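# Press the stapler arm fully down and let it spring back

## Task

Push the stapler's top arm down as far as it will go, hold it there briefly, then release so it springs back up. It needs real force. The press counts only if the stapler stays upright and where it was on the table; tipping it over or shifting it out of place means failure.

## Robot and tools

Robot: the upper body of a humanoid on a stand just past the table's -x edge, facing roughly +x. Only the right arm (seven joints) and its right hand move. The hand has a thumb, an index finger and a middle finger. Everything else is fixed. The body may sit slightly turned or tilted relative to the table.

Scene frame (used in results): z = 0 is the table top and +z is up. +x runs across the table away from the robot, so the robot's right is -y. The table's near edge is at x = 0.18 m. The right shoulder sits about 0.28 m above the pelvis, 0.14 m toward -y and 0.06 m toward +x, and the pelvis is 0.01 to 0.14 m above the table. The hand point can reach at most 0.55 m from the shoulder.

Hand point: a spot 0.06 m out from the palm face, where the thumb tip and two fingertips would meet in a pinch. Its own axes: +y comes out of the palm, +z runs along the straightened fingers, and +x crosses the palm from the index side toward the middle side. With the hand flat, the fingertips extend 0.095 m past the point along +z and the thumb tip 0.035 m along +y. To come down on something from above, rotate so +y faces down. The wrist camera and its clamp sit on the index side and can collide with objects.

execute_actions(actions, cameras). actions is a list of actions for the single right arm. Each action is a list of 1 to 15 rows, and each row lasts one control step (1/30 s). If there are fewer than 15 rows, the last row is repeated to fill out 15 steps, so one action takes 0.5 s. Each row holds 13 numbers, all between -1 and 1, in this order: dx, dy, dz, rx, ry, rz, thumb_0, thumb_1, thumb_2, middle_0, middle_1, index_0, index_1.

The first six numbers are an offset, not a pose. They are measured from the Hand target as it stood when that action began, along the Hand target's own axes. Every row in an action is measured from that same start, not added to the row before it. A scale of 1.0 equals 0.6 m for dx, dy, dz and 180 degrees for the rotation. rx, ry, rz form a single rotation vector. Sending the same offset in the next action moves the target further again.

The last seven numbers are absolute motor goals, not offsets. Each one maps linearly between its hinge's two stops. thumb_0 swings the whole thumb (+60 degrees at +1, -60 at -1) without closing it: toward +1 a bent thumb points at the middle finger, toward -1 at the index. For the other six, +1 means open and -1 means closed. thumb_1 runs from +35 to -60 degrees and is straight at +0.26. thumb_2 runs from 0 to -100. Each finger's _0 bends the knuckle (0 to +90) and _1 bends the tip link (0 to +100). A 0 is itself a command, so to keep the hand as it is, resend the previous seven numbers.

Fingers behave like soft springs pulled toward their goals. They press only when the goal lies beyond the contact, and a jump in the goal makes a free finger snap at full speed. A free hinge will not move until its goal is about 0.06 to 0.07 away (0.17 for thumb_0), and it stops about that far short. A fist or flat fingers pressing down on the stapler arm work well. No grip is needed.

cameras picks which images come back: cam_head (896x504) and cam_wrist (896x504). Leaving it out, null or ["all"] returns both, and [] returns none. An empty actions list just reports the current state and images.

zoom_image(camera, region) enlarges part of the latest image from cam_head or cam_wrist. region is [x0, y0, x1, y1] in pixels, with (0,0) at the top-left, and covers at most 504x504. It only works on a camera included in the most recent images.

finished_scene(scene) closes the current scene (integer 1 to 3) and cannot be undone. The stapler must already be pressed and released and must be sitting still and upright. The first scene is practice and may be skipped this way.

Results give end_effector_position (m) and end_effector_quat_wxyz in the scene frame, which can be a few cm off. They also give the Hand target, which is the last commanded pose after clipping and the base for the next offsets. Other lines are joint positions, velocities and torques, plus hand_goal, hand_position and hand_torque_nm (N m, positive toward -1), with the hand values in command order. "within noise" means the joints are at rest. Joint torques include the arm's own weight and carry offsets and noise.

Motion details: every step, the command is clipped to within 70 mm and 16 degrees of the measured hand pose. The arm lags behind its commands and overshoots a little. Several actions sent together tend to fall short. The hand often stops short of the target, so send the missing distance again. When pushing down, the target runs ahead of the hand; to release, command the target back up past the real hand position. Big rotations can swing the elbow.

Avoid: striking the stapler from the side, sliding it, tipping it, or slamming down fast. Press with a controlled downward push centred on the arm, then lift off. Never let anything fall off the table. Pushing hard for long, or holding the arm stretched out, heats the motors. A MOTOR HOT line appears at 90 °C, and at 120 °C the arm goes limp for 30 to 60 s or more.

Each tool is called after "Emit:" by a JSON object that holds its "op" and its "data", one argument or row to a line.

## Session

Emit:
{"op": "execute_actions", "data": {
  "actions": []
}}

Scene clock: 0.00 s.
end_effector_position=(+0.2216, -0.3782, +0.1801) hand_goal=(+0.000, +0.263, +1.000, +1.000, +1.000, +1.000, +1.000) hand_position=(+0.000, +0.263, +1.000, +1.000, +1.000, +1.000, +1.000) hand_torque_nm=(+0.00, +0.00, +0.00, +0.00, +0.00, +0.00, +0.00) end_effector_quat_wxyz=(+0.646, +0.124, +0.418, -0.627)
Joint positions: [0.351 -0.455 -0.418 0.058 -0.192 -0.527 -1.089]
Joint velocities: within noise
Joint torques (N m): no reading
Hand target: +0.2216, -0.3782, +0.1801; +0.646, +0.124, +0.418, -0.627

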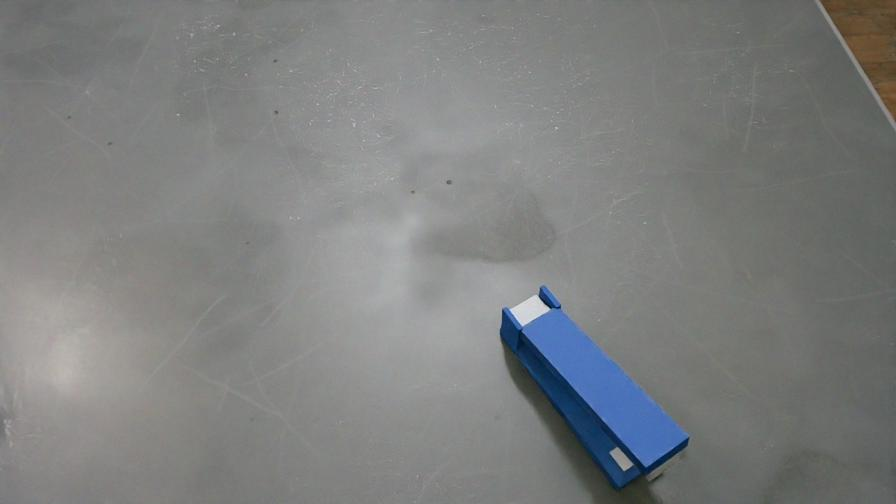

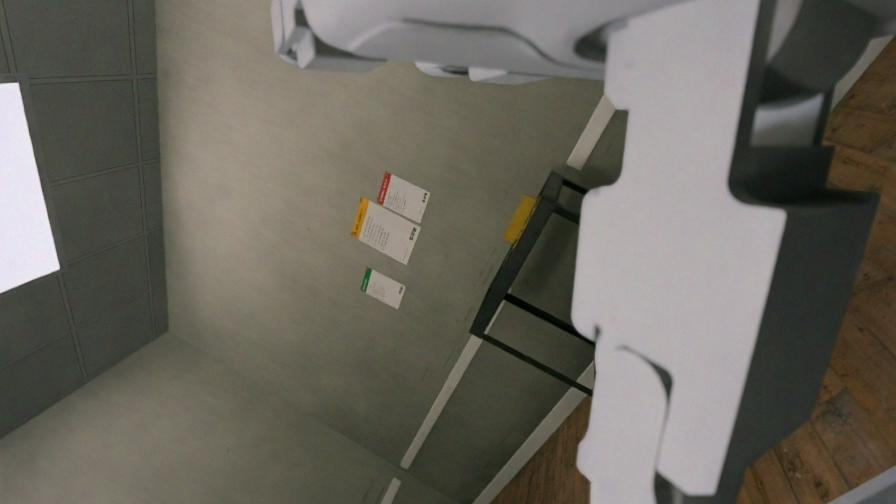

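Emit:
{"op": "execute_actions", "data": {
  "actions": [
    [[-0.04,-0.02,0.035,-0.049,0.048,0.006,0,0.26,1,0.5,0.5,0.5,0.5]],
    [[-0.04,-0.02,0.035,-0.049,0.048,0.006,0,0.26,1,0,0,0,0]],
    [[0,0,0,-0.049,0.048,0.006,0,0.26,1,-0.5,-0.4,-0.5,-0.4]],
    [[0,0,0,-0.049,0.048,0.006,0,0.26,1,-1,-0.8,-1,-0.8]]
  ],
  "cameras": []
}}

Scene clock: 5.60 s.
end_effector_position=(+0.2267, -0.3813, +0.2455) hand_goal=(+0.000, +0.260, +1.000, -1.000, -0.800, -1.000, -0.800) hand_position=(+0.000, +0.263, +1.000, -0.929, -0.740, -0.929, -0.740) hand_torque_nm=(+0.00, +0.00, +0.00, +0.09, +0.08, +0.09, +0.08) end_effector_quat_wxyz=(+0.525, +0.118, +0.751, -0.383)
Joint positions: [0.842 -0.921 -1.049 -0.487 1.027 0.422 -0.379]
Joint velocities: within noise
Joint torques (N m): [1.62 -3.71 -3.32 0 0.12 -1.05 -0.26]
Hand target: +0.2267, -0.3829, +0.2475; +0.524, +0.118, +0.751, -0.385
Off the commanded pose: 0.003 m, 0 deg.
No camera images: "cameras" was empty.

Emit:
{"op": "execute_actions", "data": {
  "actions": [
    [[0,0,0,-0.049,0.048,0.006,0,0.26,1,-1,-1,-1,-1]],
    [[0,0,0,-0.049,0.048,0.006,0,0.26,1,-1,-1,-1,-1]],
    [[0,0,0,-0.049,0.048,0.006,0,0.26,1,-1,-1,-1,-1]],
    [[0,0,0,-0.049,0.048,0.006,0,0.26,1,-1,-1,-1,-1]],
    [[0,0.098,0.005,0,0,0,0,0.6,1,-1,-1,-1,-1]],
    [[0,0.098,0.005,0,0,0,0,1,1,-1,-1,-1,-1]]
  ]
}}

Scene clock: 11.30 s.
end_effector_position=(+0.2573, -0.2702, +0.2359) hand_goal=(+0.000, +1.000, +1.000, -1.000, -1.000, -1.000, -1.000) hand_position=(+0.000, +0.913, +1.000, -0.930, -0.943, -0.931, -0.943) hand_torque_nm=(+0.00, -0.12, +0.00, +0.09, +0.08, +0.09, +0.08) end_effector_quat_wxyz=(+0.310, +0.088, +0.944, -0.075)
Joint positions: [0.928 -1.492 -1.212 -0.251 1.907 0.975 -0.345]
Joint velocities: within noise
Joint torques (N m): [-0.52 -1.4 -1.81 0.13 0.37 -1.2 -0.09]
Hand target: +0.2554, -0.2696, +0.2334; +0.306, +0.091, +0.945, -0.072
Off the commanded pose: 0.003 m, 1 deg.

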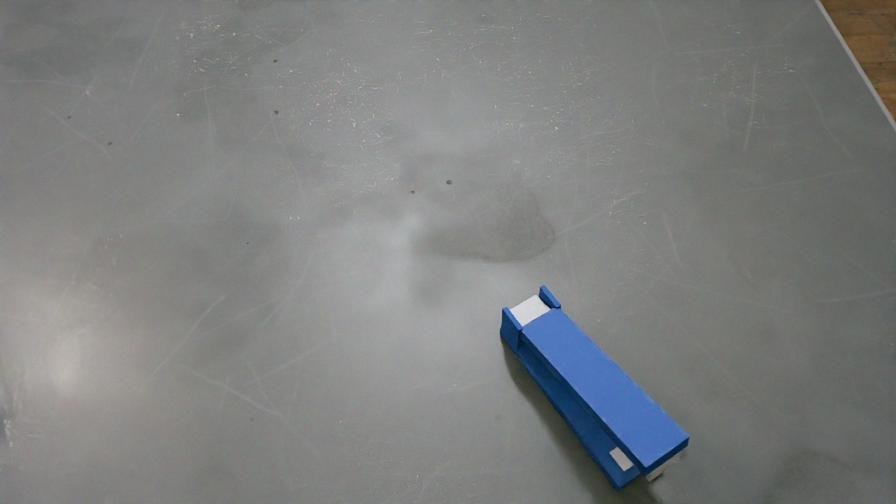

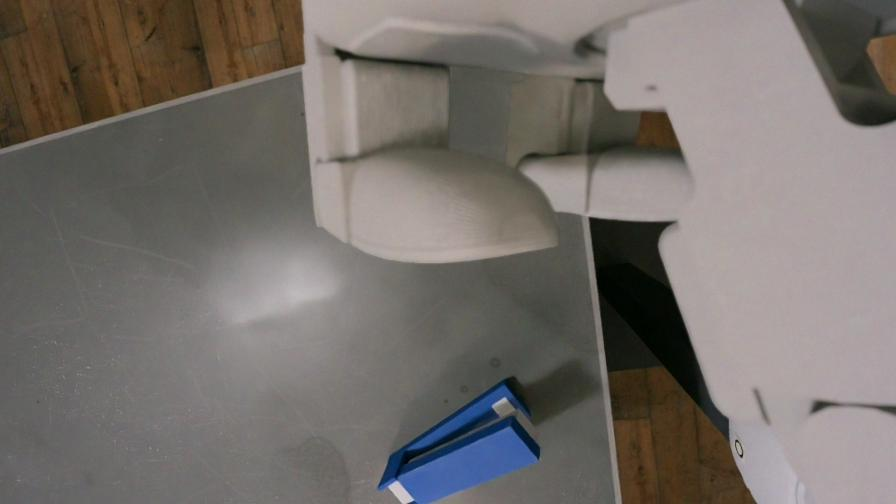

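Emit:
{"op": "execute_actions", "data": {
  "actions": [
    [[0.01,0.105,0.018,0,0,0,0,1,1,-1,-1,-1,-1]],
    [[0.01,0.105,0.018,0,0,0,0,1,1,-1,-1,-1,-1]],
    [[0.01,0.105,0.018,0,0,0,0,1,1,-1,-1,-1,-1]]
  ],
  "cameras": ["cam_head"]
}}

Emit:
{"op": "zoom_image", "data": {
  "camera": "cam_head",
  "region": [450, 200, 850, 500]
}}

Scene clock: 17.60 s.
end_effector_position=(+0.2963, -0.0943, +0.1885) hand_goal=(+0.000, +1.000, +1.000, -1.000, -1.000, -1.000, -1.000) hand_position=(+0.000, +0.925, +1.000, -0.930, -0.944, -0.931, -0.944) hand_torque_nm=(+0.00, -0.10, +0.00, +0.09, +0.08, +0.09, +0.08) end_effector_quat_wxyz=(+0.414, +0.030, +0.910, -0.021)
Joint positions: [1.268 -2.218 -0.908 -0.737 1.983 -0.338 -0.886]
Joint velocities: within noise
Joint torques (N m): [-1.94 0.63 -2.35 0.54 -0.06 -0.77 -0.06]
Hand target: +0.3002, -0.0895, +0.1817; +0.307, +0.090, +0.945, -0.071
Off the commanded pose: 0.009 m, 16 deg; orientation clipped.
joint sent to its limit — joint 2 (shoulder roll), lower limit; joint 5 (wrist roll), upper limit. The joint targets are off in position and orientation.
Images, in order (width x height): cam_head 896x504.

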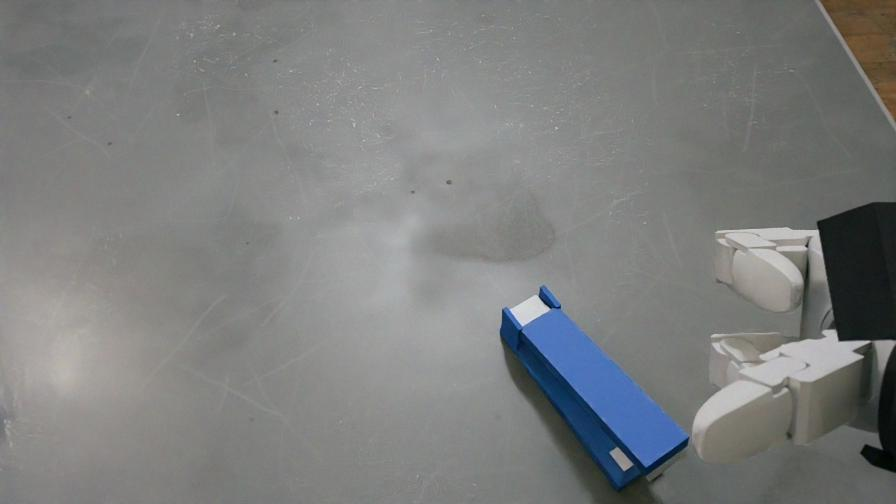

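Scaled by 1.260 from the camera's 896x504 image, which has a finer 1280x720 frame.

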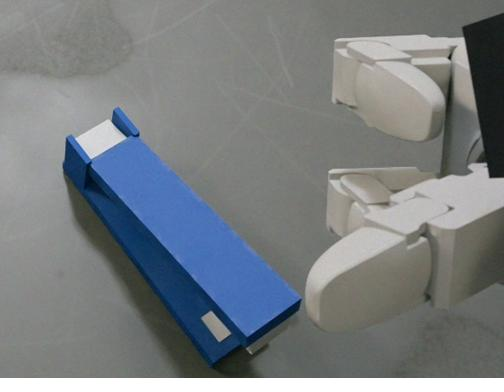

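Emit:
{"op": "execute_actions", "data": {
  "actions": [
    [[0,0,0,-0.066,-0.009,-0.089,0,1,1,-1,-1,-1,-1]]
  ],
  "cameras": []
}}

Scene clock: 21.40 s.
end_effector_position=(+0.3002, -0.0903, +0.1840) hand_goal=(+0.000, +1.000, +1.000, -1.000, -1.000, -1.000, -1.000) hand_position=(+0.000, +0.925, +1.000, -0.930, -0.944, -0.931, -0.944) hand_torque_nm=(+0.00, -0.10, +0.00, +0.09, +0.08, +0.09, +0.08) end_effector_quat_wxyz=(+0.384, -0.089, +0.919, -0.008)
Joint positions: [1.35 -2.216 -1.178 -0.537 1.983 0.082 -0.674]
Joint velocities: within noise
Joint torques (N m): [-2.24 1 -2.74 0.98 0.11 -0.77 0.11]
Hand target: +0.3002, -0.0895, +0.1817; +0.315, -0.075, +0.946, -0.017
Off the commanded pose: 0.002 m, 9 deg.
joint sent to its limit — joint 5 (wrist roll), upper limit. The joint targets are off in orientation, not in position.
No camera images: "cameras" was empty.

Emit:
{"op": "execute_actions", "data": {
  "actions": [
    [[0.011,0.051,0.053,-0.033,-0.0044,-0.0445,0,1,1,-1,-1,-1,-1]]
  ],
  "cameras": ["cam_head"]
}}

Emit:
{"op": "zoom_image", "data": {
  "camera": "cam_head",
  "region": [450, 200, 850, 500]
}}

Scene clock: 24.57 s.
end_effector_position=(+0.2909, -0.0841, +0.1731) hand_goal=(+0.000, +1.000, +1.000, -1.000, -1.000, -1.000, -1.000) hand_position=(+0.000, +0.925, +1.000, -0.930, -0.944, -0.931, -0.944) hand_torque_nm=(+0.00, -0.10, +0.00, +0.09, +0.08, +0.09, +0.08) end_effector_quat_wxyz=(+0.385, -0.105, +0.916, +0.030)
Joint positions: [1.666 -2.216 -1.432 -0.516 1.862 0.088 -0.606]
Joint velocities: within noise
Joint torques (N m): [-2.17 1.63 -2.8 0.58 -0.19 -0.81 -0.05]
Hand target: +0.3100, -0.0598, +0.1499; +0.316, -0.158, +0.936, +0.011
Off the commanded pose: 0.039 m, 10 deg.
joint sent to its limit — joint 2 (shoulder roll), lower limit. The joint targets are off in position and orientation.
Images, in order (width x height): cam_head 896x504.

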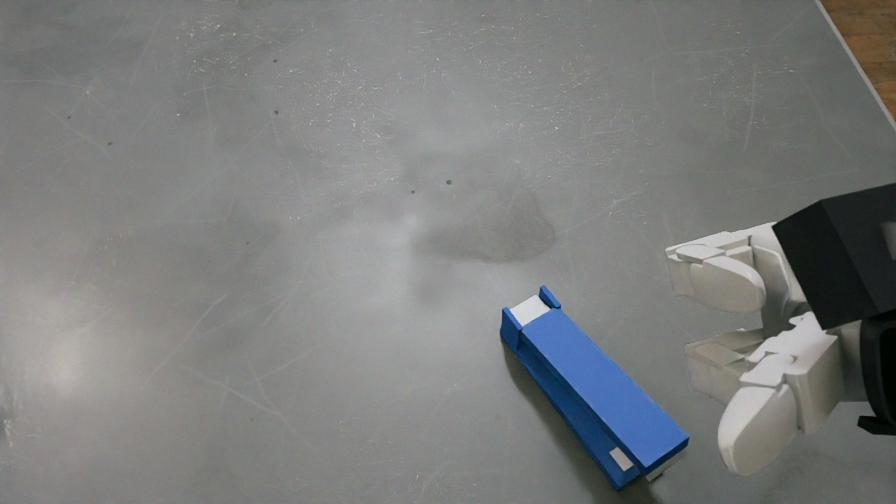

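Scaled by 1.260 from the camera's 896x504 image, which has a finer 1280x720 frame.

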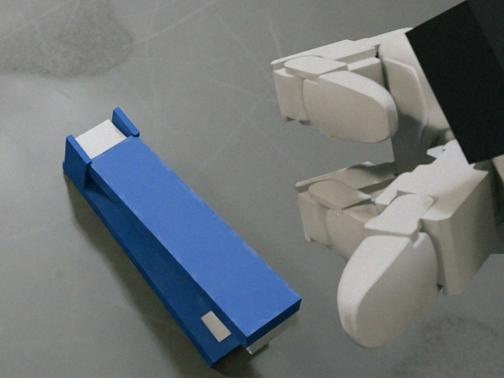

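Emit:
{"op": "execute_actions", "data": {
  "actions": [
    [[-0.011,-0.045,-0.05,0,0.09,0,0,1,1,-1,-1,-1,-1]],
    [[0,0,0,0,0.08,0,0,1,1,-1,-1,-1,-1]],
    [[0,0,0,0,0.06,0,0,1,1,-1,-1,-1,-1]]
  ],
  "cameras": ["cam_head"]
}}

Emit:
{"op": "zoom_image", "data": {
  "camera": "cam_head",
  "region": [450, 200, 850, 500]
}}

Scene clock: 29.47 s.
end_effector_position=(+0.3038, -0.0900, +0.1814) hand_goal=(+0.000, +1.000, +1.000, -1.000, -1.000, -1.000, -1.000) hand_position=(+0.000, +0.925, +1.000, -0.930, -0.944, -0.931, -0.944) hand_torque_nm=(+0.00, -0.10, +0.00, +0.09, +0.08, +0.09, +0.08) end_effector_quat_wxyz=(+0.360, -0.068, +0.930, +0.034)
Joint positions: [1.726 -2.216 -1.59 -0.446 1.98 0.208 -0.606]
Joint velocities: within noise
Joint torques (N m): [-2.28 1.87 -2.9 0.39 0.26 -1.27 0.12]
Hand target: +0.3055, -0.0871, +0.1799; +0.230, -0.090, +0.969, +0.012
Off the commanded pose: 0.004 m, 27 deg; orientation clipped; orientation clipped at the end of an earlier action of this call.
joint sent to its limit — joint 2 (shoulder roll), lower limit; joint 5 (wrist roll), upper limit. The joint targets are off in orientation, not in position.
Images, in order (width x height): cam_head 896x504.

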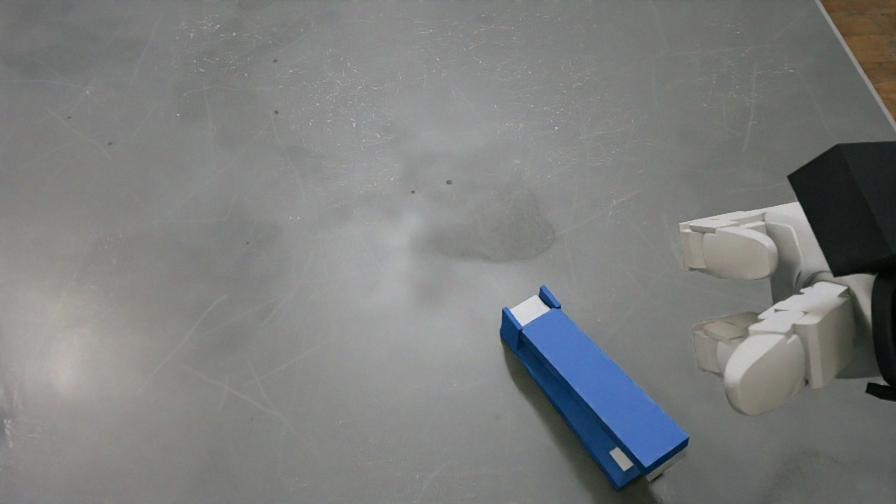

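Scaled by 1.260 from the camera's 896x504 image, which has a finer 1280x720 frame.

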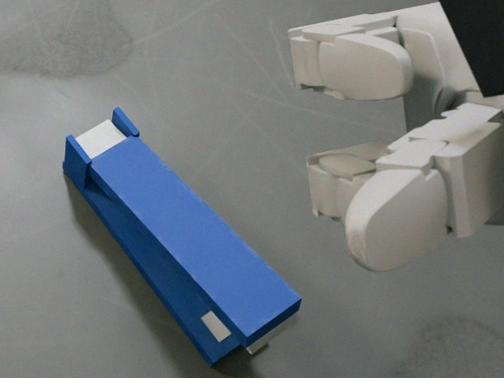

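Emit:
{"op": "execute_actions", "data": {
  "actions": [
    [[-0.057,0.022,0.028,0,-0.08,0,0,1,1,-1,-1,-1,-1]]
  ],
  "cameras": []
}}

Scene clock: 34.87 s.
end_effector_position=(+0.3183, -0.0906, +0.1937) hand_goal=(+0.000, +1.000, +1.000, -1.000, -1.000, -1.000, -1.000) hand_position=(+0.000, +0.925, +1.000, -0.930, -0.944, -0.931, -0.944) hand_torque_nm=(+0.00, -0.10, +0.00, +0.09, +0.08, +0.09, +0.08) end_effector_quat_wxyz=(+0.398, -0.042, +0.915, +0.038)
Joint positions: [1.726 -2.216 -1.593 -0.444 1.97 0.114 -0.619]
Joint velocities: within noise
Joint torques (N m): [-4.53 1.88 -2.15 0.32 -0.19 -1.34 0.01]
Hand target: +0.3406, -0.0673, +0.1800; +0.349, -0.088, +0.933, +0.023
Off the commanded pose: 0.035 m, 8 deg.
joint sent to its limit — joint 2 (shoulder roll), lower limit. The joint targets are off in position and orientation.
No camera images: "cameras" was empty.

Emit:
{"op": "execute_actions", "data": {
  "actions": [
    [[0.032,-0.092,-0.092,-0.051,-0.001,-0.059,0,1,1,-1,-1,-1,-1]],
    [[0.033,-0.078,-0.071,-0.051,-0.001,-0.059,0,1,1,-1,-1,-1,-1]],
    [[0,0,0,-0.051,-0.001,-0.059,0,1,1,-1,-1,-1,-1]],
    [[0,0,0,-0.051,-0.001,-0.059,0,1,1,-1,-1,-1,-1]]
  ],
  "cameras": ["cam_head"]
}}

Scene clock: 42.67 s.
end_effector_position=(+0.2778, -0.1913, +0.2276) hand_goal=(+0.000, +1.000, +1.000, -1.000, -1.000, -1.000, -1.000) hand_position=(+0.000, +0.926, +1.000, -0.930, -0.944, -0.931, -0.944) hand_torque_nm=(+0.00, -0.10, +0.00, +0.09, +0.08, +0.09, +0.08) end_effector_quat_wxyz=(+0.321, -0.493, +0.794, +0.155)
Joint positions: [1.574 -2.216 -1.612 0.287 1.084 0.195 0.964]
Joint velocities: within noise
Joint torques (N m): [-5.83 2.09 -1.68 1.67 0.3 -0.94 0.1]
Hand target: +0.2808, -0.1902, +0.2302; +0.295, -0.517, +0.782, +0.184
Off the commanded pose: 0.004 m, 5 deg.
joint sent to its limit — joint 2 (shoulder roll), lower limit. The joint targets are off in orientation, not in position.
Images, in order (width x height): cam_head 896x504.

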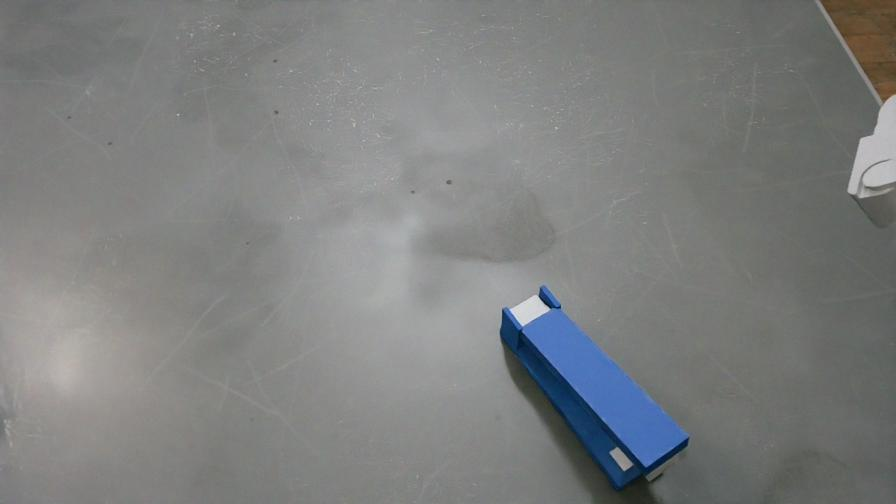

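Emit:
{"op": "execute_actions", "data": {
  "actions": [
    [[-0.038,0.008,0.077,0,0,0,0,1,1,-1,-1,-1,-1]],
    [[-0.038,0.008,0.077,0,0,0,0,1,1,-1,-1,-1,-1]]
  ],
  "cameras": ["cam_head"]
}}

Emit:
{"op": "zoom_image", "data": {
  "camera": "cam_head",
  "region": [450, 200, 850, 500]
}}

Scene clock: 46.57 s.
end_effector_position=(+0.3125, -0.1039, +0.1981) hand_goal=(+0.000, +1.000, +1.000, -1.000, -1.000, -1.000, -1.000) hand_position=(+0.000, +0.927, +1.000, -0.930, -0.944, -0.931, -0.944) hand_torque_nm=(+0.00, -0.10, +0.00, +0.09, +0.08, +0.09, +0.08) end_effector_quat_wxyz=(+0.495, -0.377, +0.783, +0.018)
Joint positions: [1.63 -2.216 -1.577 -0.248 1.277 0.161 -0.06]
Joint velocities: within noise
Joint torques (N m): [-2.72 1.85 -1.92 -0.15 0.34 -1.49 -0.38]
Hand target: +0.3105, -0.0997, +0.1897; +0.405, -0.448, +0.791, +0.098
Off the commanded pose: 0.010 m, 34 deg; orientation clipped; orientation clipped at the end of an earlier action of this call.
joint sent to its limit — joint 2 (shoulder roll), lower limit. The joint targets are off in position and orientation.
Images, in order (width x height): cam_head 896x504.

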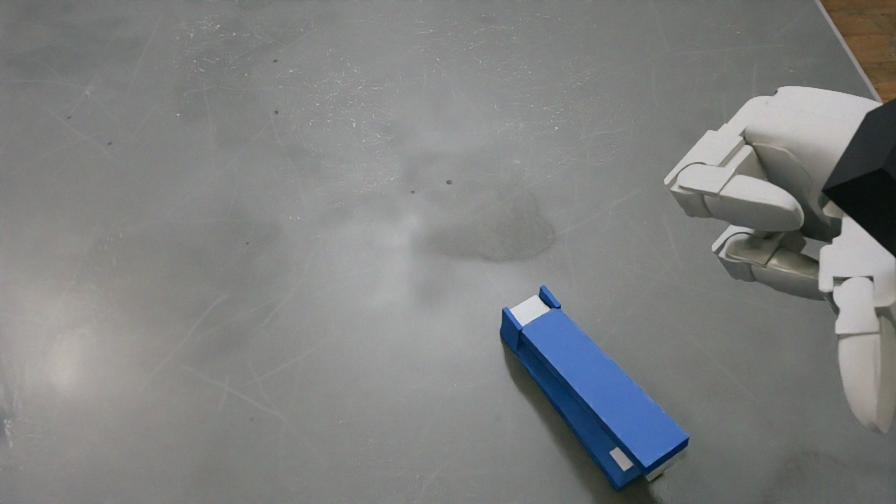

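Scaled by 1.260 from the camera's 896x504 image, which has a finer 1280x720 frame.

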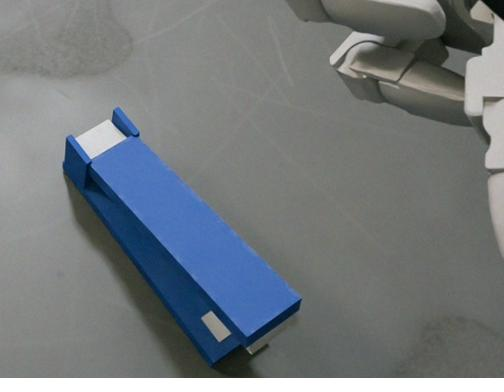

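Emit:
{"op": "execute_actions", "data": {
  "actions": [
    [[0.052,-0.074,-0.079,0,0,0,0,1,1,-1,-1,-1,-1]],
    [[0.052,-0.074,-0.079,0,0,0,0,1,1,-1,-1,-1,-1]],
    [[0.052,-0.074,-0.079,0.06,-0.0426,0.0386,0,1,1,-1,-1,-1,-1]],
    [[0,0,0,0.06,-0.0426,0.0386,0,1,1,-1,-1,-1,-1]],
    [[0,0,0,0.06,-0.0426,0.0386,0,1,1,-1,-1,-1,-1]],
    [[0,0,0,0.06,-0.0426,0.0386,0,1,1,-1,-1,-1,-1]]
  ],
  "cameras": ["cam_head"]
}}

Scene clock: 57.03 s.
end_effector_position=(+0.3121, -0.3095, +0.2428) hand_goal=(+0.000, +1.000, +1.000, -1.000, -1.000, -1.000, -1.000) hand_position=(+0.000, +0.937, +1.000, -0.934, -0.944, -0.934, -0.944) hand_torque_nm=(+0.00, -0.08, +0.00, +0.08, +0.08, +0.08, +0.08) end_effector_quat_wxyz=(+0.683, -0.055, +0.728, -0.004)
Joint positions: [2.672 -2.051 -2.016 0.39 1.98 -0.771 0.535]
Joint velocities: within noise
Joint torques (N m): [-1.26 6.36 -2.45 1.58 0.68 -1.58 0.04]
Hand target: +0.3117, -0.3094, +0.2420; +0.692, -0.035, +0.721, +0.009
Off the commanded pose: 0.001 m, 3 deg.
joint sent to its limit — joint 1 (shoulder pitch), upper limit; joint 5 (wrist roll), upper limit. The joint targets still meet the commanded pose.
Images, in order (width x height): cam_head 896x504.

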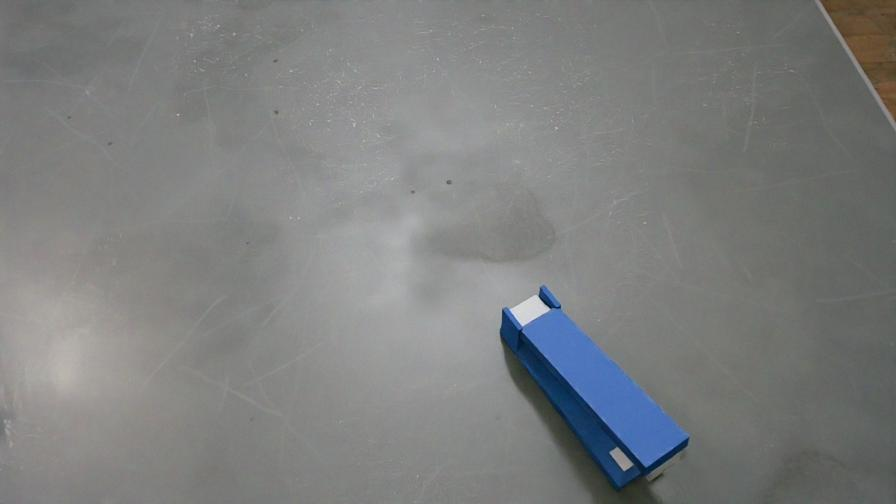

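Emit:
{"op": "execute_actions", "data": {
  "actions": [
    [[-0.01,-0.06,-0.09,0,0,-0.08,0,1,1,-1,-1,-1,-1]],
    [[-0.01,-0.06,-0.09,0,0,-0.08,0,1,1,-1,-1,-1,-1]],
    [[-0.01,-0.04,-0.09,0,0,-0.08,0,1,1,-1,-1,-1,-1]]
  ],
  "cameras": []
}}

Scene clock: 61.80 s.
end_effector_position=(+0.1578, -0.4041, +0.2892) hand_goal=(+0.000, +1.000, +1.000, -1.000, -1.000, -1.000, -1.000) hand_position=(+0.000, +0.938, +1.000, -0.938, -0.944, -0.937, -0.944) hand_torque_nm=(+0.00, -0.08, +0.00, +0.08, +0.08, +0.08, +0.08) end_effector_quat_wxyz=(+0.632, -0.293, +0.666, -0.265)
Joint positions: [1.465 -1.499 -0.591 0.629 1.986 -1.255 0.96]
Joint velocities: within noise
Joint torques (N m): [1.57 0.9 -1.96 1.63 0.8 -0.94 -0.82]
Hand target: +0.1570, -0.4051, +0.2892; +0.647, -0.297, +0.657, -0.247
Off the commanded pose: 0.001 m, 3 deg.
previous command not reached: moving toward its pose would have brought two parts of the arm too close to each other.
No camera images: "cameras" was empty.

Emit:
{"op": "execute_actions", "data": {
  "actions": [
    [[0.058,-0.056,-0.038,0,0,0,0,0.26,1,-1,-1,-1,-1]],
    [[0,0,0,0,0,0.08,0,0.26,1,-1,-1,-1,-1]]
  ],
  "cameras": []
}}

Scene clock: 66.17 s.
end_effector_position=(+0.1416, -0.4529, +0.2941) hand_goal=(+0.000, +0.260, +1.000, -1.000, -1.000, -1.000, -1.000) hand_position=(+0.000, +0.318, +1.000, -0.938, -0.944, -0.937, -0.944) hand_torque_nm=(+0.00, +0.08, +0.00, +0.08, +0.08, +0.08, +0.08) end_effector_quat_wxyz=(+0.642, -0.158, +0.706, -0.255)
Joint positions: [0.511 -1.475 -0.201 1.351 1.937 -0.695 1.374]
Joint velocities: within noise
Joint torques (N m): [0.92 -5.42 -0.63 2.62 0.47 -0.36 -0.34]
Hand target: +0.1371, -0.4548, +0.2895; +0.673, -0.213, +0.689, -0.164
Off the commanded pose: 0.007 m, 13 deg.
held back during your reply time, on 80 control steps: two parts of the arm were too close to each other, or the arm's last command would have brought them too close.
led back after a hold: the arm was led back toward your command in small steps, so it may still be short of it.
No camera images: "cameras" was empty.

Emit:
{"op": "execute_actions", "data": {
  "actions": [
    [[0,0,0,0,0,0.06,0,0.26,1,-1,-1,-1,-1]],
    [[0,0,0.04,0,0,0.08,0,0.26,1,-1,-1,-1,-1]],
    [[0,0,0.06,0,0,0.06,0,0.26,1,-1,-1,-1,-1]]
  ],
  "cameras": []
}}

Scene clock: 69.17 s.
end_effector_position=(+0.1983, -0.4504, +0.2923) hand_goal=(+0.000, +0.260, +1.000, -1.000, -1.000, -1.000, -1.000) hand_position=(+0.000, +0.316, +1.000, -0.939, -0.944, -0.939, -0.944) hand_torque_nm=(+0.00, +0.07, +0.00, +0.08, +0.08, +0.08, +0.08) end_effector_quat_wxyz=(+0.687, +0.090, +0.720, -0.041)
Joint positions: [0.002 -1.459 -0.015 1.415 1.757 -0.062 1.272]
Joint velocities: within noise
Joint torques (N m): [-0.2 -7.85 -0.56 1.51 0.44 -0.56 0.19]
Hand target: +0.1970, -0.4511, +0.2870; +0.690, +0.011, +0.721, +0.052
Off the commanded pose: 0.005 m, 14 deg.
No camera images: "cameras" was empty.

Emit:
{"op": "execute_actions", "data": {
  "actions": [
    [[0.0,0,0,0,0,0.08,0,0.26,1,-1,-1,-1,-1]],
    [[0.04,0.03,0.08,0,0,0.06,0,0.26,1,-1,-1,-1,-1]],
    [[0.04,0.08,0.06,0,0,0,0,0.26,1,-1,-1,-1,-1]]
  ],
  "cameras": []
}}

Scene clock: 72.20 s.
end_effector_position=(+0.2753, -0.3663, +0.2656) hand_goal=(+0.000, +0.260, +1.000, -1.000, -1.000, -1.000, -1.000) hand_position=(+0.000, +0.315, +1.000, -0.942, -0.944, -0.942, -0.944) hand_torque_nm=(+0.00, +0.07, +0.00, +0.07, +0.08, +0.07, +0.08) end_effector_quat_wxyz=(+0.654, +0.149, +0.704, +0.234)
Joint positions: [-0.007 -1.326 -0.044 0.761 1.83 0.164 0.951]
Joint velocities: within noise
Joint torques (N m): [-0.54 -9.23 -2.62 -0.74 0.93 -1.18 0.32]
Hand target: +0.2755, -0.3677, +0.2706; +0.662, +0.168, +0.702, +0.202
Off the commanded pose: 0.005 m, 4 deg.
No camera images: "cameras" was empty.

Emit:
{"op": "execute_actions", "data": {
  "actions": [
    [[0.07,0.08,0.02,0,0,0.03,0,0.26,1,-1,-1,-1,-1]],
    [[0.07,0.08,0.02,0,0,0.0,0,0.26,1,-1,-1,-1,-1]]
  ],
  "cameras": ["cam_head"]
}}

Scene clock: 75.23 s.
end_effector_position=(+0.2907, -0.2427, +0.2508) hand_goal=(+0.000, +0.260, +1.000, -1.000, -1.000, -1.000, -1.000) hand_position=(+0.000, +0.315, +1.000, -0.942, -0.945, -0.942, -0.945) hand_torque_nm=(+0.00, +0.07, +0.00, +0.07, +0.08, +0.07, +0.08) end_effector_quat_wxyz=(+0.649, +0.199, +0.697, +0.228)
Joint positions: [0.351 -1.18 -0.078 -0.241 1.789 -0.314 0.195]
Joint velocities: within noise
Joint torques (N m): [-1.83 -3.59 -1.87 -2.06 -0.01 -1.54 0.35]
Hand target: +0.2910, -0.2404, +0.2517; +0.652, +0.201, +0.693, +0.233
Off the commanded pose: 0.002 m, 1 deg.
Images, in order (width x height): cam_head 896x504.

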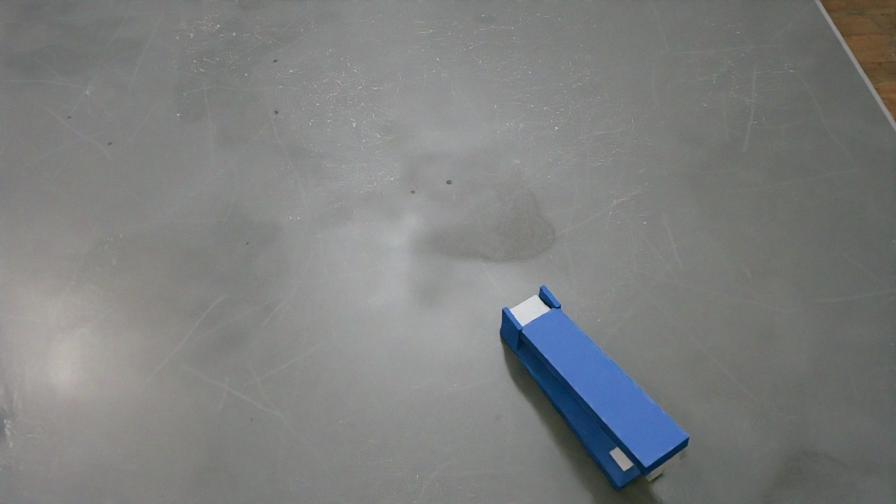

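Emit:
{"op": "execute_actions", "data": {
  "actions": [
    [[0.08,0.055,0.017,0,0,0,0,0.26,1,-1,-1,-1,-1]],
    [[0.08,0.055,0.017,0,0,0.0,0,0.26,1,-1,-1,-1,-1]]
  ],
  "cameras": ["cam_head"]
}}

Emit:
{"op": "zoom_image", "data": {
  "camera": "cam_head",
  "region": [450, 200, 850, 500]
}}

Scene clock: 77.57 s.
end_effector_position=(+0.3015, -0.1298, +0.2117) hand_goal=(+0.000, +0.260, +1.000, -1.000, -1.000, -1.000, -1.000) hand_position=(+0.000, +0.315, +1.000, -0.942, -0.945, -0.942, -0.945) hand_torque_nm=(+0.00, +0.07, +0.00, +0.07, +0.08, +0.07, +0.08) end_effector_quat_wxyz=(+0.649, +0.199, +0.696, +0.234)
Joint positions: [0.043 -0.794 0.347 -0.385 1.232 -0.388 -0.249]
Joint velocities: within noise
Joint torques (N m): [-2.07 -2.31 -1.51 -2.29 -0.28 -1.51 0.36]
Hand target: +0.3031, -0.1298, +0.2116; +0.652, +0.201, +0.693, +0.233
Off the commanded pose: 0.002 m, 1 deg.
Images, in order (width x height): cam_head 896x504.

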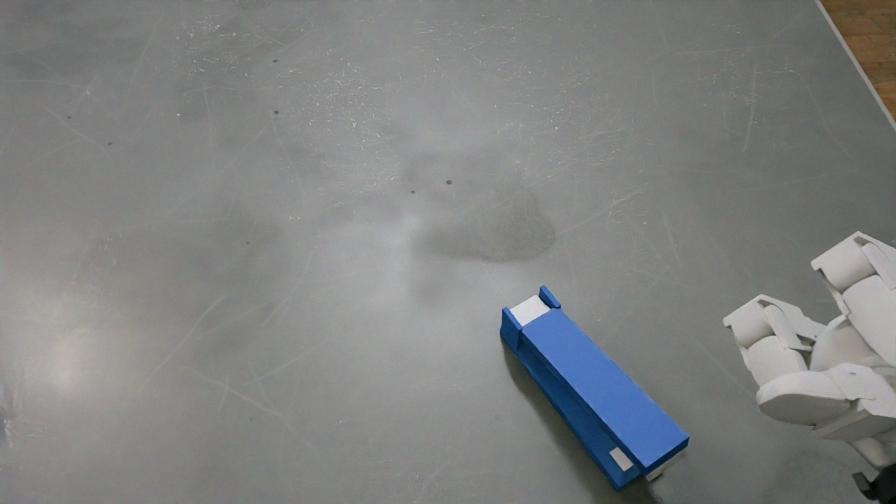

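Scaled by 1.260 from the camera's 896x504 image, which has a finer 1280x720 frame.

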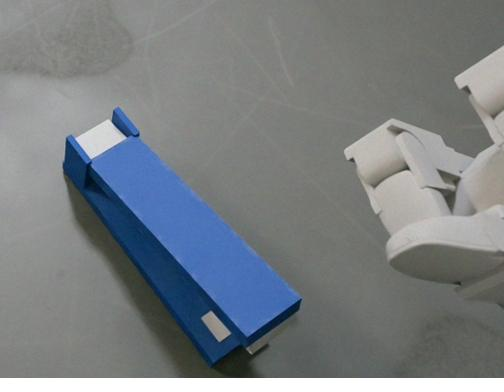

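Emit:
{"op": "execute_actions", "data": {
  "actions": [
    [[0,0,0,0.043,0.059,-0.039,0,0.26,1,-1,-1,-1,-1]],
    [[0,0,0,0.043,0.059,-0.039,0,0.26,1,-1,-1,-1,-1]],
    [[0,0,0,0.043,0.059,-0.039,0,0.26,1,-1,-1,-1,-1]],
    [[0,0,0,0.043,0.059,-0.039,0,0.26,1,-1,-1,-1,-1]]
  ],
  "cameras": ["cam_head"]
}}

Emit:
{"op": "zoom_image", "data": {
  "camera": "cam_head",
  "region": [450, 200, 850, 500]
}}

Scene clock: 82.43 s.
end_effector_position=(+0.3011, -0.1304, +0.2082) hand_goal=(+0.000, +0.260, +1.000, -1.000, -1.000, -1.000, -1.000) hand_position=(+0.000, +0.310, +1.000, -0.942, -0.945, -0.942, -0.945) hand_torque_nm=(+0.00, +0.07, +0.00, +0.07, +0.08, +0.07, +0.08) end_effector_quat_wxyz=(+0.411, +0.095, +0.906, -0.048)
Joint positions: [-0.226 -1.359 0.094 -0.76 1.98 0.405 -1.18]
Joint velocities: within noise
Joint torques (N m): [-2.67 -3.11 -2.79 -0.24 0.15 -0.65 -0.06]
Hand target: +0.3031, -0.1298, +0.2116; +0.323, +0.098, +0.939, -0.059
Off the commanded pose: 0.004 m, 11 deg.
joint sent to its limit — joint 5 (wrist roll), upper limit. The joint targets are off in orientation, not in position.
Images, in order (width x height): cam_head 896x504.

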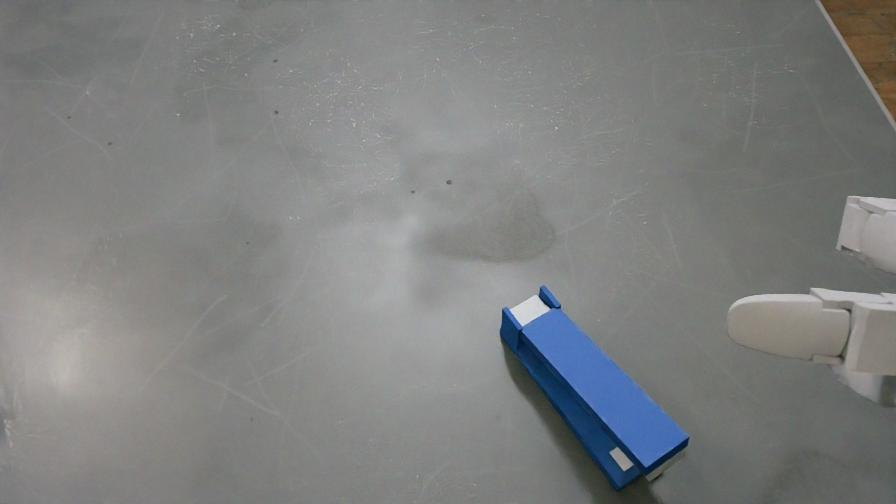

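Scaled by 1.260 from the camera's 896x504 image, which has a finer 1280x720 frame.

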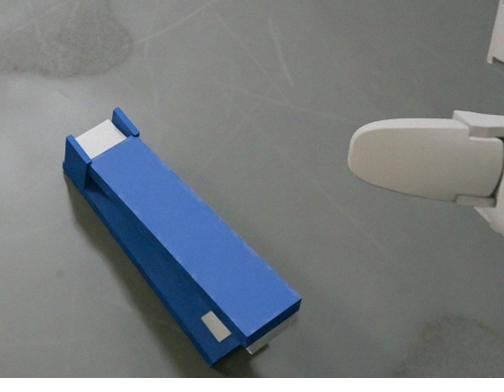

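Emit:
{"op": "execute_actions", "data": {
  "actions": [
    [[0.016,0.062,0.026,-0.03,-0.045,0.03,0,1,1,-1,-1,-1,-1]]
  ],
  "cameras": ["cam_head"]
}}

Emit:
{"op": "zoom_image", "data": {
  "camera": "cam_head",
  "region": [450, 200, 850, 500]
}}

Scene clock: 86.83 s.
end_effector_position=(+0.3114, -0.0963, +0.1915) hand_goal=(+0.000, +1.000, +1.000, -1.000, -1.000, -1.000, -1.000) hand_position=(+0.000, +0.920, +1.000, -0.942, -0.945, -0.942, -0.945) hand_torque_nm=(+0.00, -0.11, +0.00, +0.07, +0.08, +0.07, +0.08) end_effector_quat_wxyz=(+0.393, +0.122, +0.911, -0.007)
Joint positions: [-0.416 -1.105 0.325 -0.71 1.898 0.392 -1.31]
Joint velocities: within noise
Joint torques (N m): [-3.69 -2.67 -1.49 -0.78 -0.26 -0.71 0.01]
Hand target: +0.3133, -0.0948, +0.1917; +0.395, +0.122, +0.910, -0.006
Off the commanded pose: 0.002 m, 0 deg.
Images, in order (width x height): cam_head 896x504.

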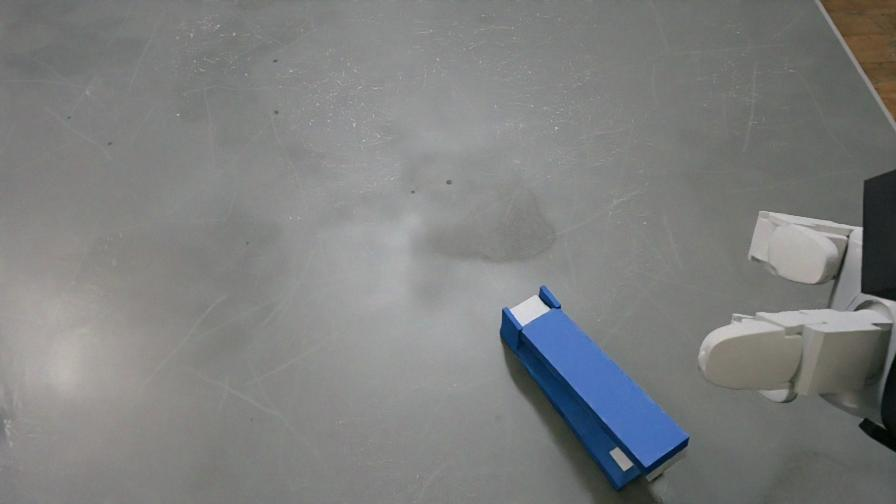

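Scaled by 1.260 from the camera's 896x504 image, which has a finer 1280x720 frame.

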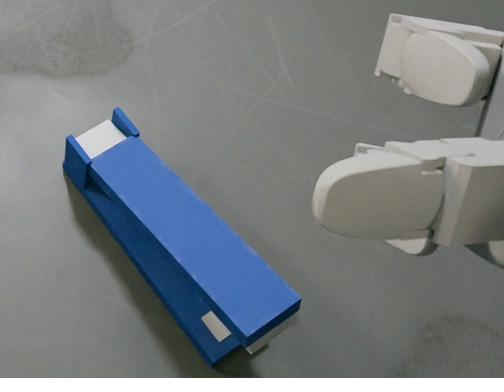

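Emit:
{"op": "execute_actions", "data": {
  "actions": [
    [[0.071,0.059,0.054,0,0,0,0,1,1,-1,-1,-1,-1]]
  ],
  "cameras": ["cam_head"]
}}

Emit:
{"op": "zoom_image", "data": {
  "camera": "cam_head",
  "region": [500, 250, 800, 500]
}}

Scene clock: 89.57 s.
end_effector_position=(+0.3122, -0.0563, +0.1383) hand_goal=(+0.000, +1.000, +1.000, -1.000, -1.000, -1.000, -1.000) hand_position=(+0.000, +0.927, +1.000, -0.942, -0.945, -0.942, -0.945) hand_torque_nm=(+0.00, -0.10, +0.00, +0.07, +0.08, +0.07, +0.08) end_effector_quat_wxyz=(+0.387, +0.122, +0.914, -0.008)
Joint positions: [-0.436 -0.796 0.569 -0.574 1.558 0.375 -1.329]
Joint velocities: within noise
Joint torques (N m): [-4.2 -1.78 -1.6 -1.77 -0.26 -0.84 0.22]
Hand target: +0.3166, -0.0547, +0.1417; +0.395, +0.122, +0.910, -0.006
Off the commanded pose: 0.006 m, 1 deg.
Images, in order (width x height): cam_head 896x504.

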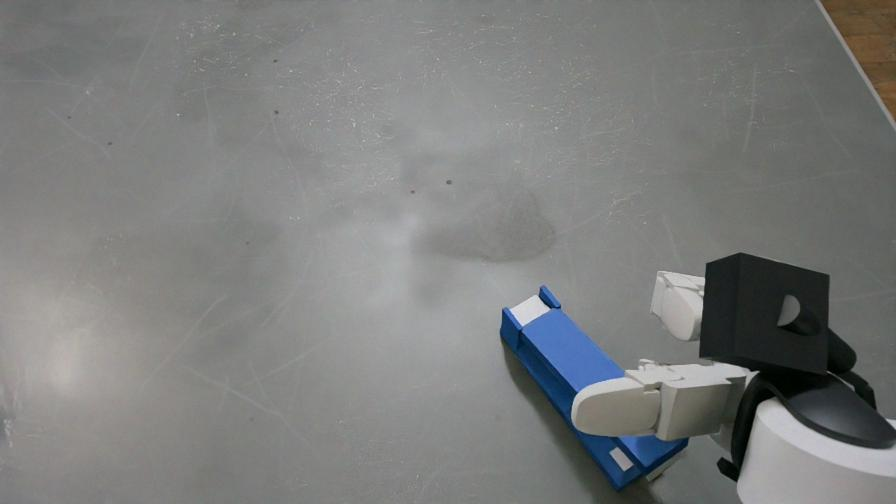

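Scaled by 1.680 from the camera's 896x504 image, which has a finer 1280x720 frame.

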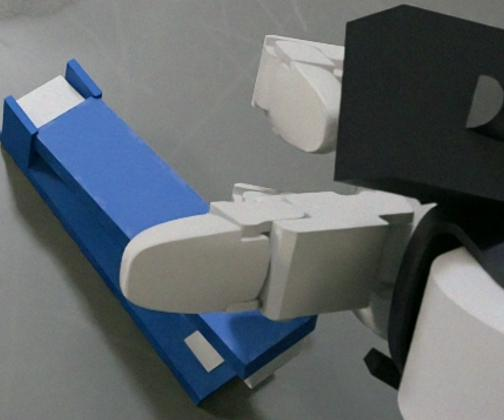

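Emit:
{"op": "execute_actions", "data": {
  "actions": [
    [[0.027,-0.027,0.041,0,0,0,0,1,1,-1,-1,-1,-1]]
  ],
  "cameras": ["cam_head"]
}}

Emit:
{"op": "zoom_image", "data": {
  "camera": "cam_head",
  "region": [500, 250, 800, 500]
}}

Scene clock: 92.50 s.
end_effector_position=(+0.3203, -0.0688, +0.1151) hand_goal=(+0.000, +1.000, +1.000, -1.000, -1.000, -1.000, -1.000) hand_position=(+0.000, +0.927, +1.000, -0.942, -0.945, -0.942, -0.945) hand_torque_nm=(+0.00, -0.10, +0.00, +0.07, +0.08, +0.07, +0.08) end_effector_quat_wxyz=(+0.398, +0.120, +0.910, -0.004)
Joint positions: [-0.384 -0.799 0.578 -0.449 1.44 0.337 -1.136]
Joint velocities: within noise
Joint torques (N m): [-2.44 -2.15 -1.48 -1.82 -0.27 -1.11 0.24]
Hand target: +0.3199, -0.0695, +0.1117; +0.395, +0.122, +0.910, -0.006
Off the commanded pose: 0.003 m, 0 deg.
Images, in order (width x height): cam_head 896x504.

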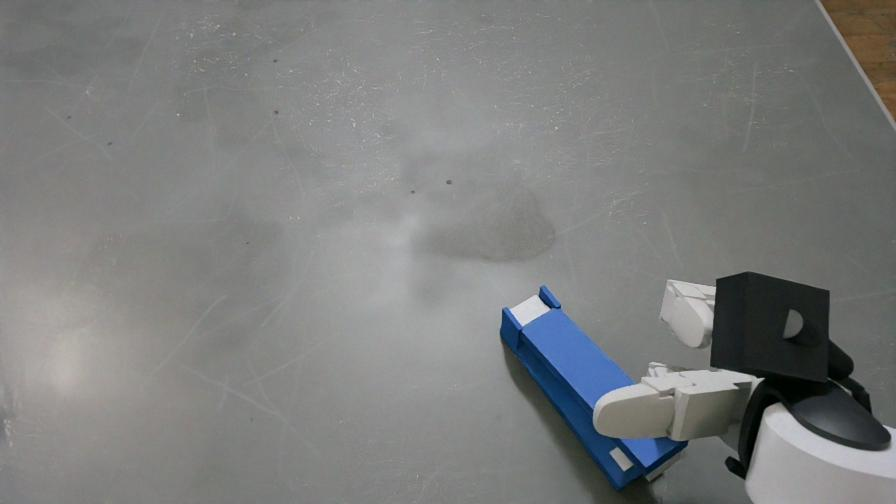

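Scaled by 1.680 from the camera's 896x504 image, which has a finer 1280x720 frame.

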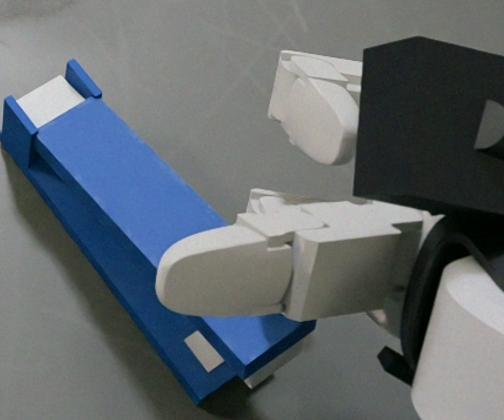

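Emit:
{"op": "execute_actions", "data": {
  "actions": [
    [[0.025,0.0155,0.004,0,0,0,0,1,1,-1,-1,-1,-1]]
  ],
  "cameras": ["cam_head"]
}}

Emit:
{"op": "zoom_image", "data": {
  "camera": "cam_head",
  "region": [500, 250, 800, 500]
}}

Scene clock: 95.10 s.
end_effector_position=(+0.3209, -0.0579, +0.1125) hand_goal=(+0.000, +1.000, +1.000, -1.000, -1.000, -1.000, -1.000) hand_position=(+0.000, +0.927, +1.000, -0.962, -0.945, -0.942, -0.945) hand_torque_nm=(+0.00, -0.10, +0.00, +0.05, +0.08, +0.07, +0.08) end_effector_quat_wxyz=(+0.414, +0.125, +0.902, +0.000)
Joint positions: [-0.384 -0.74 0.623 -0.433 1.358 0.293 -1.144]
Joint velocities: within noise
Joint torques (N m): [-1.43 -1.74 -0.66 -1.35 -0.05 -0.65 0.17]
Hand target: +0.3139, -0.0575, +0.1000; +0.395, +0.122, +0.910, -0.006
Off the commanded pose: 0.014 m, 2 deg.
Images, in order (width x height): cam_head 896x504.

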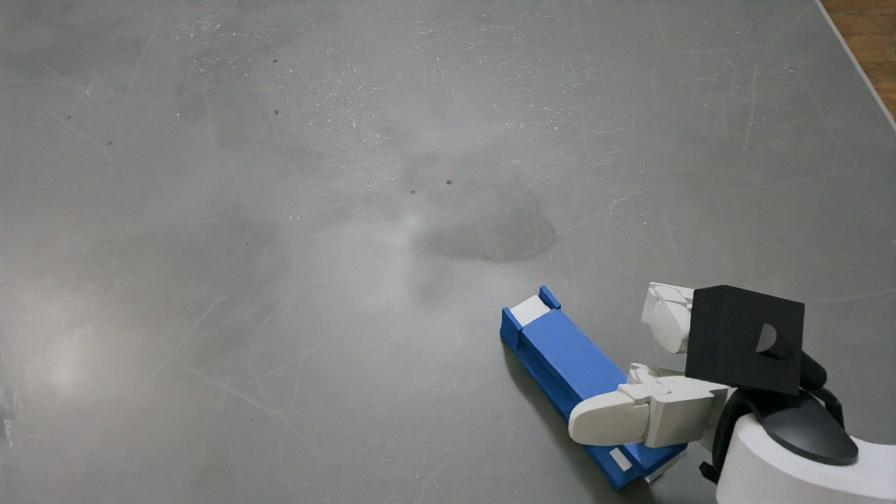

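Scaled by 1.680 from the camera's 896x504 image, which has a finer 1280x720 frame.

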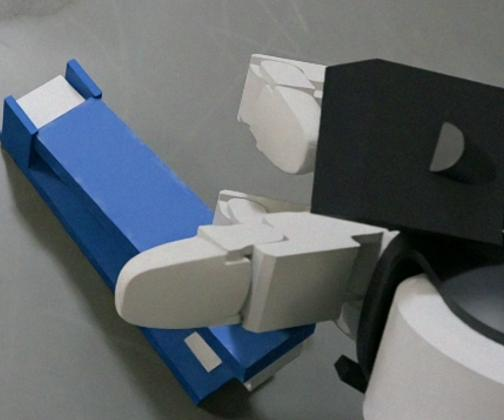

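Emit:
{"op": "execute_actions", "data": {
  "actions": [
    [[-0.011,-0.023,-0.0445,0,0,0,0,1,1,-1,-1,-1,-1]],
    [[0.04,-0.0047,0.0375,0,0,0,0,1,1,-1,-1,-1,-1]]
  ],
  "cameras": ["cam_head"]
}}

Emit:
{"op": "zoom_image", "data": {
  "camera": "cam_head",
  "region": [500, 250, 800, 500]
}}

Scene clock: 98.70 s.
end_effector_position=(+0.3045, -0.0703, +0.1054) hand_goal=(+0.000, +1.000, +1.000, -1.000, -1.000, -1.000, -1.000) hand_position=(+0.000, +0.928, +1.000, -0.997, -0.945, -0.942, -0.945) hand_torque_nm=(+0.00, -0.10, +0.00, +0.00, +0.08, +0.07, +0.08) end_effector_quat_wxyz=(+0.420, +0.129, +0.898, +0.003)
Joint positions: [-0.272 -0.801 0.632 -0.475 1.299 0.21 -1.076]
Joint velocities: within noise
Joint torques (N m): [-1.07 -1.77 -0.23 -0.5 0.01 -0.21 0.09]
Hand target: +0.2956, -0.0693, +0.0890; +0.395, +0.122, +0.910, -0.006
Off the commanded pose: 0.019 m, 3 deg.
Images, in order (width x height): cam_head 896x504.

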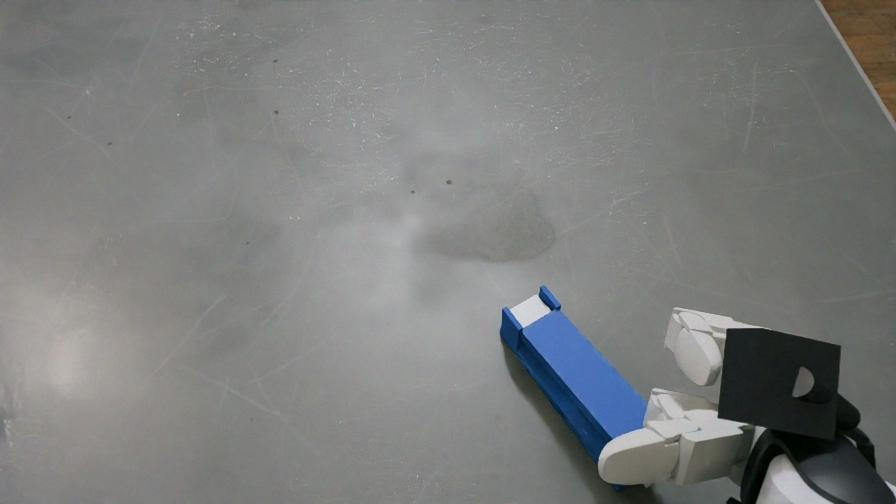

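Scaled by 1.680 from the camera's 896x504 image, which has a finer 1280x720 frame.

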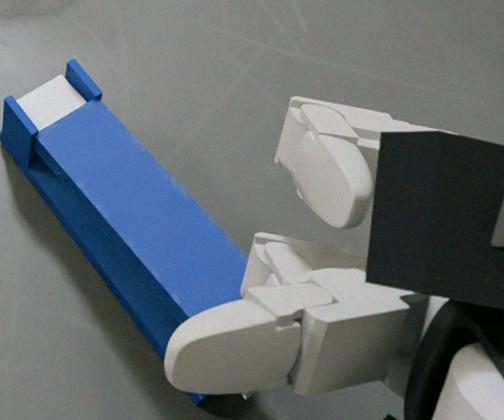

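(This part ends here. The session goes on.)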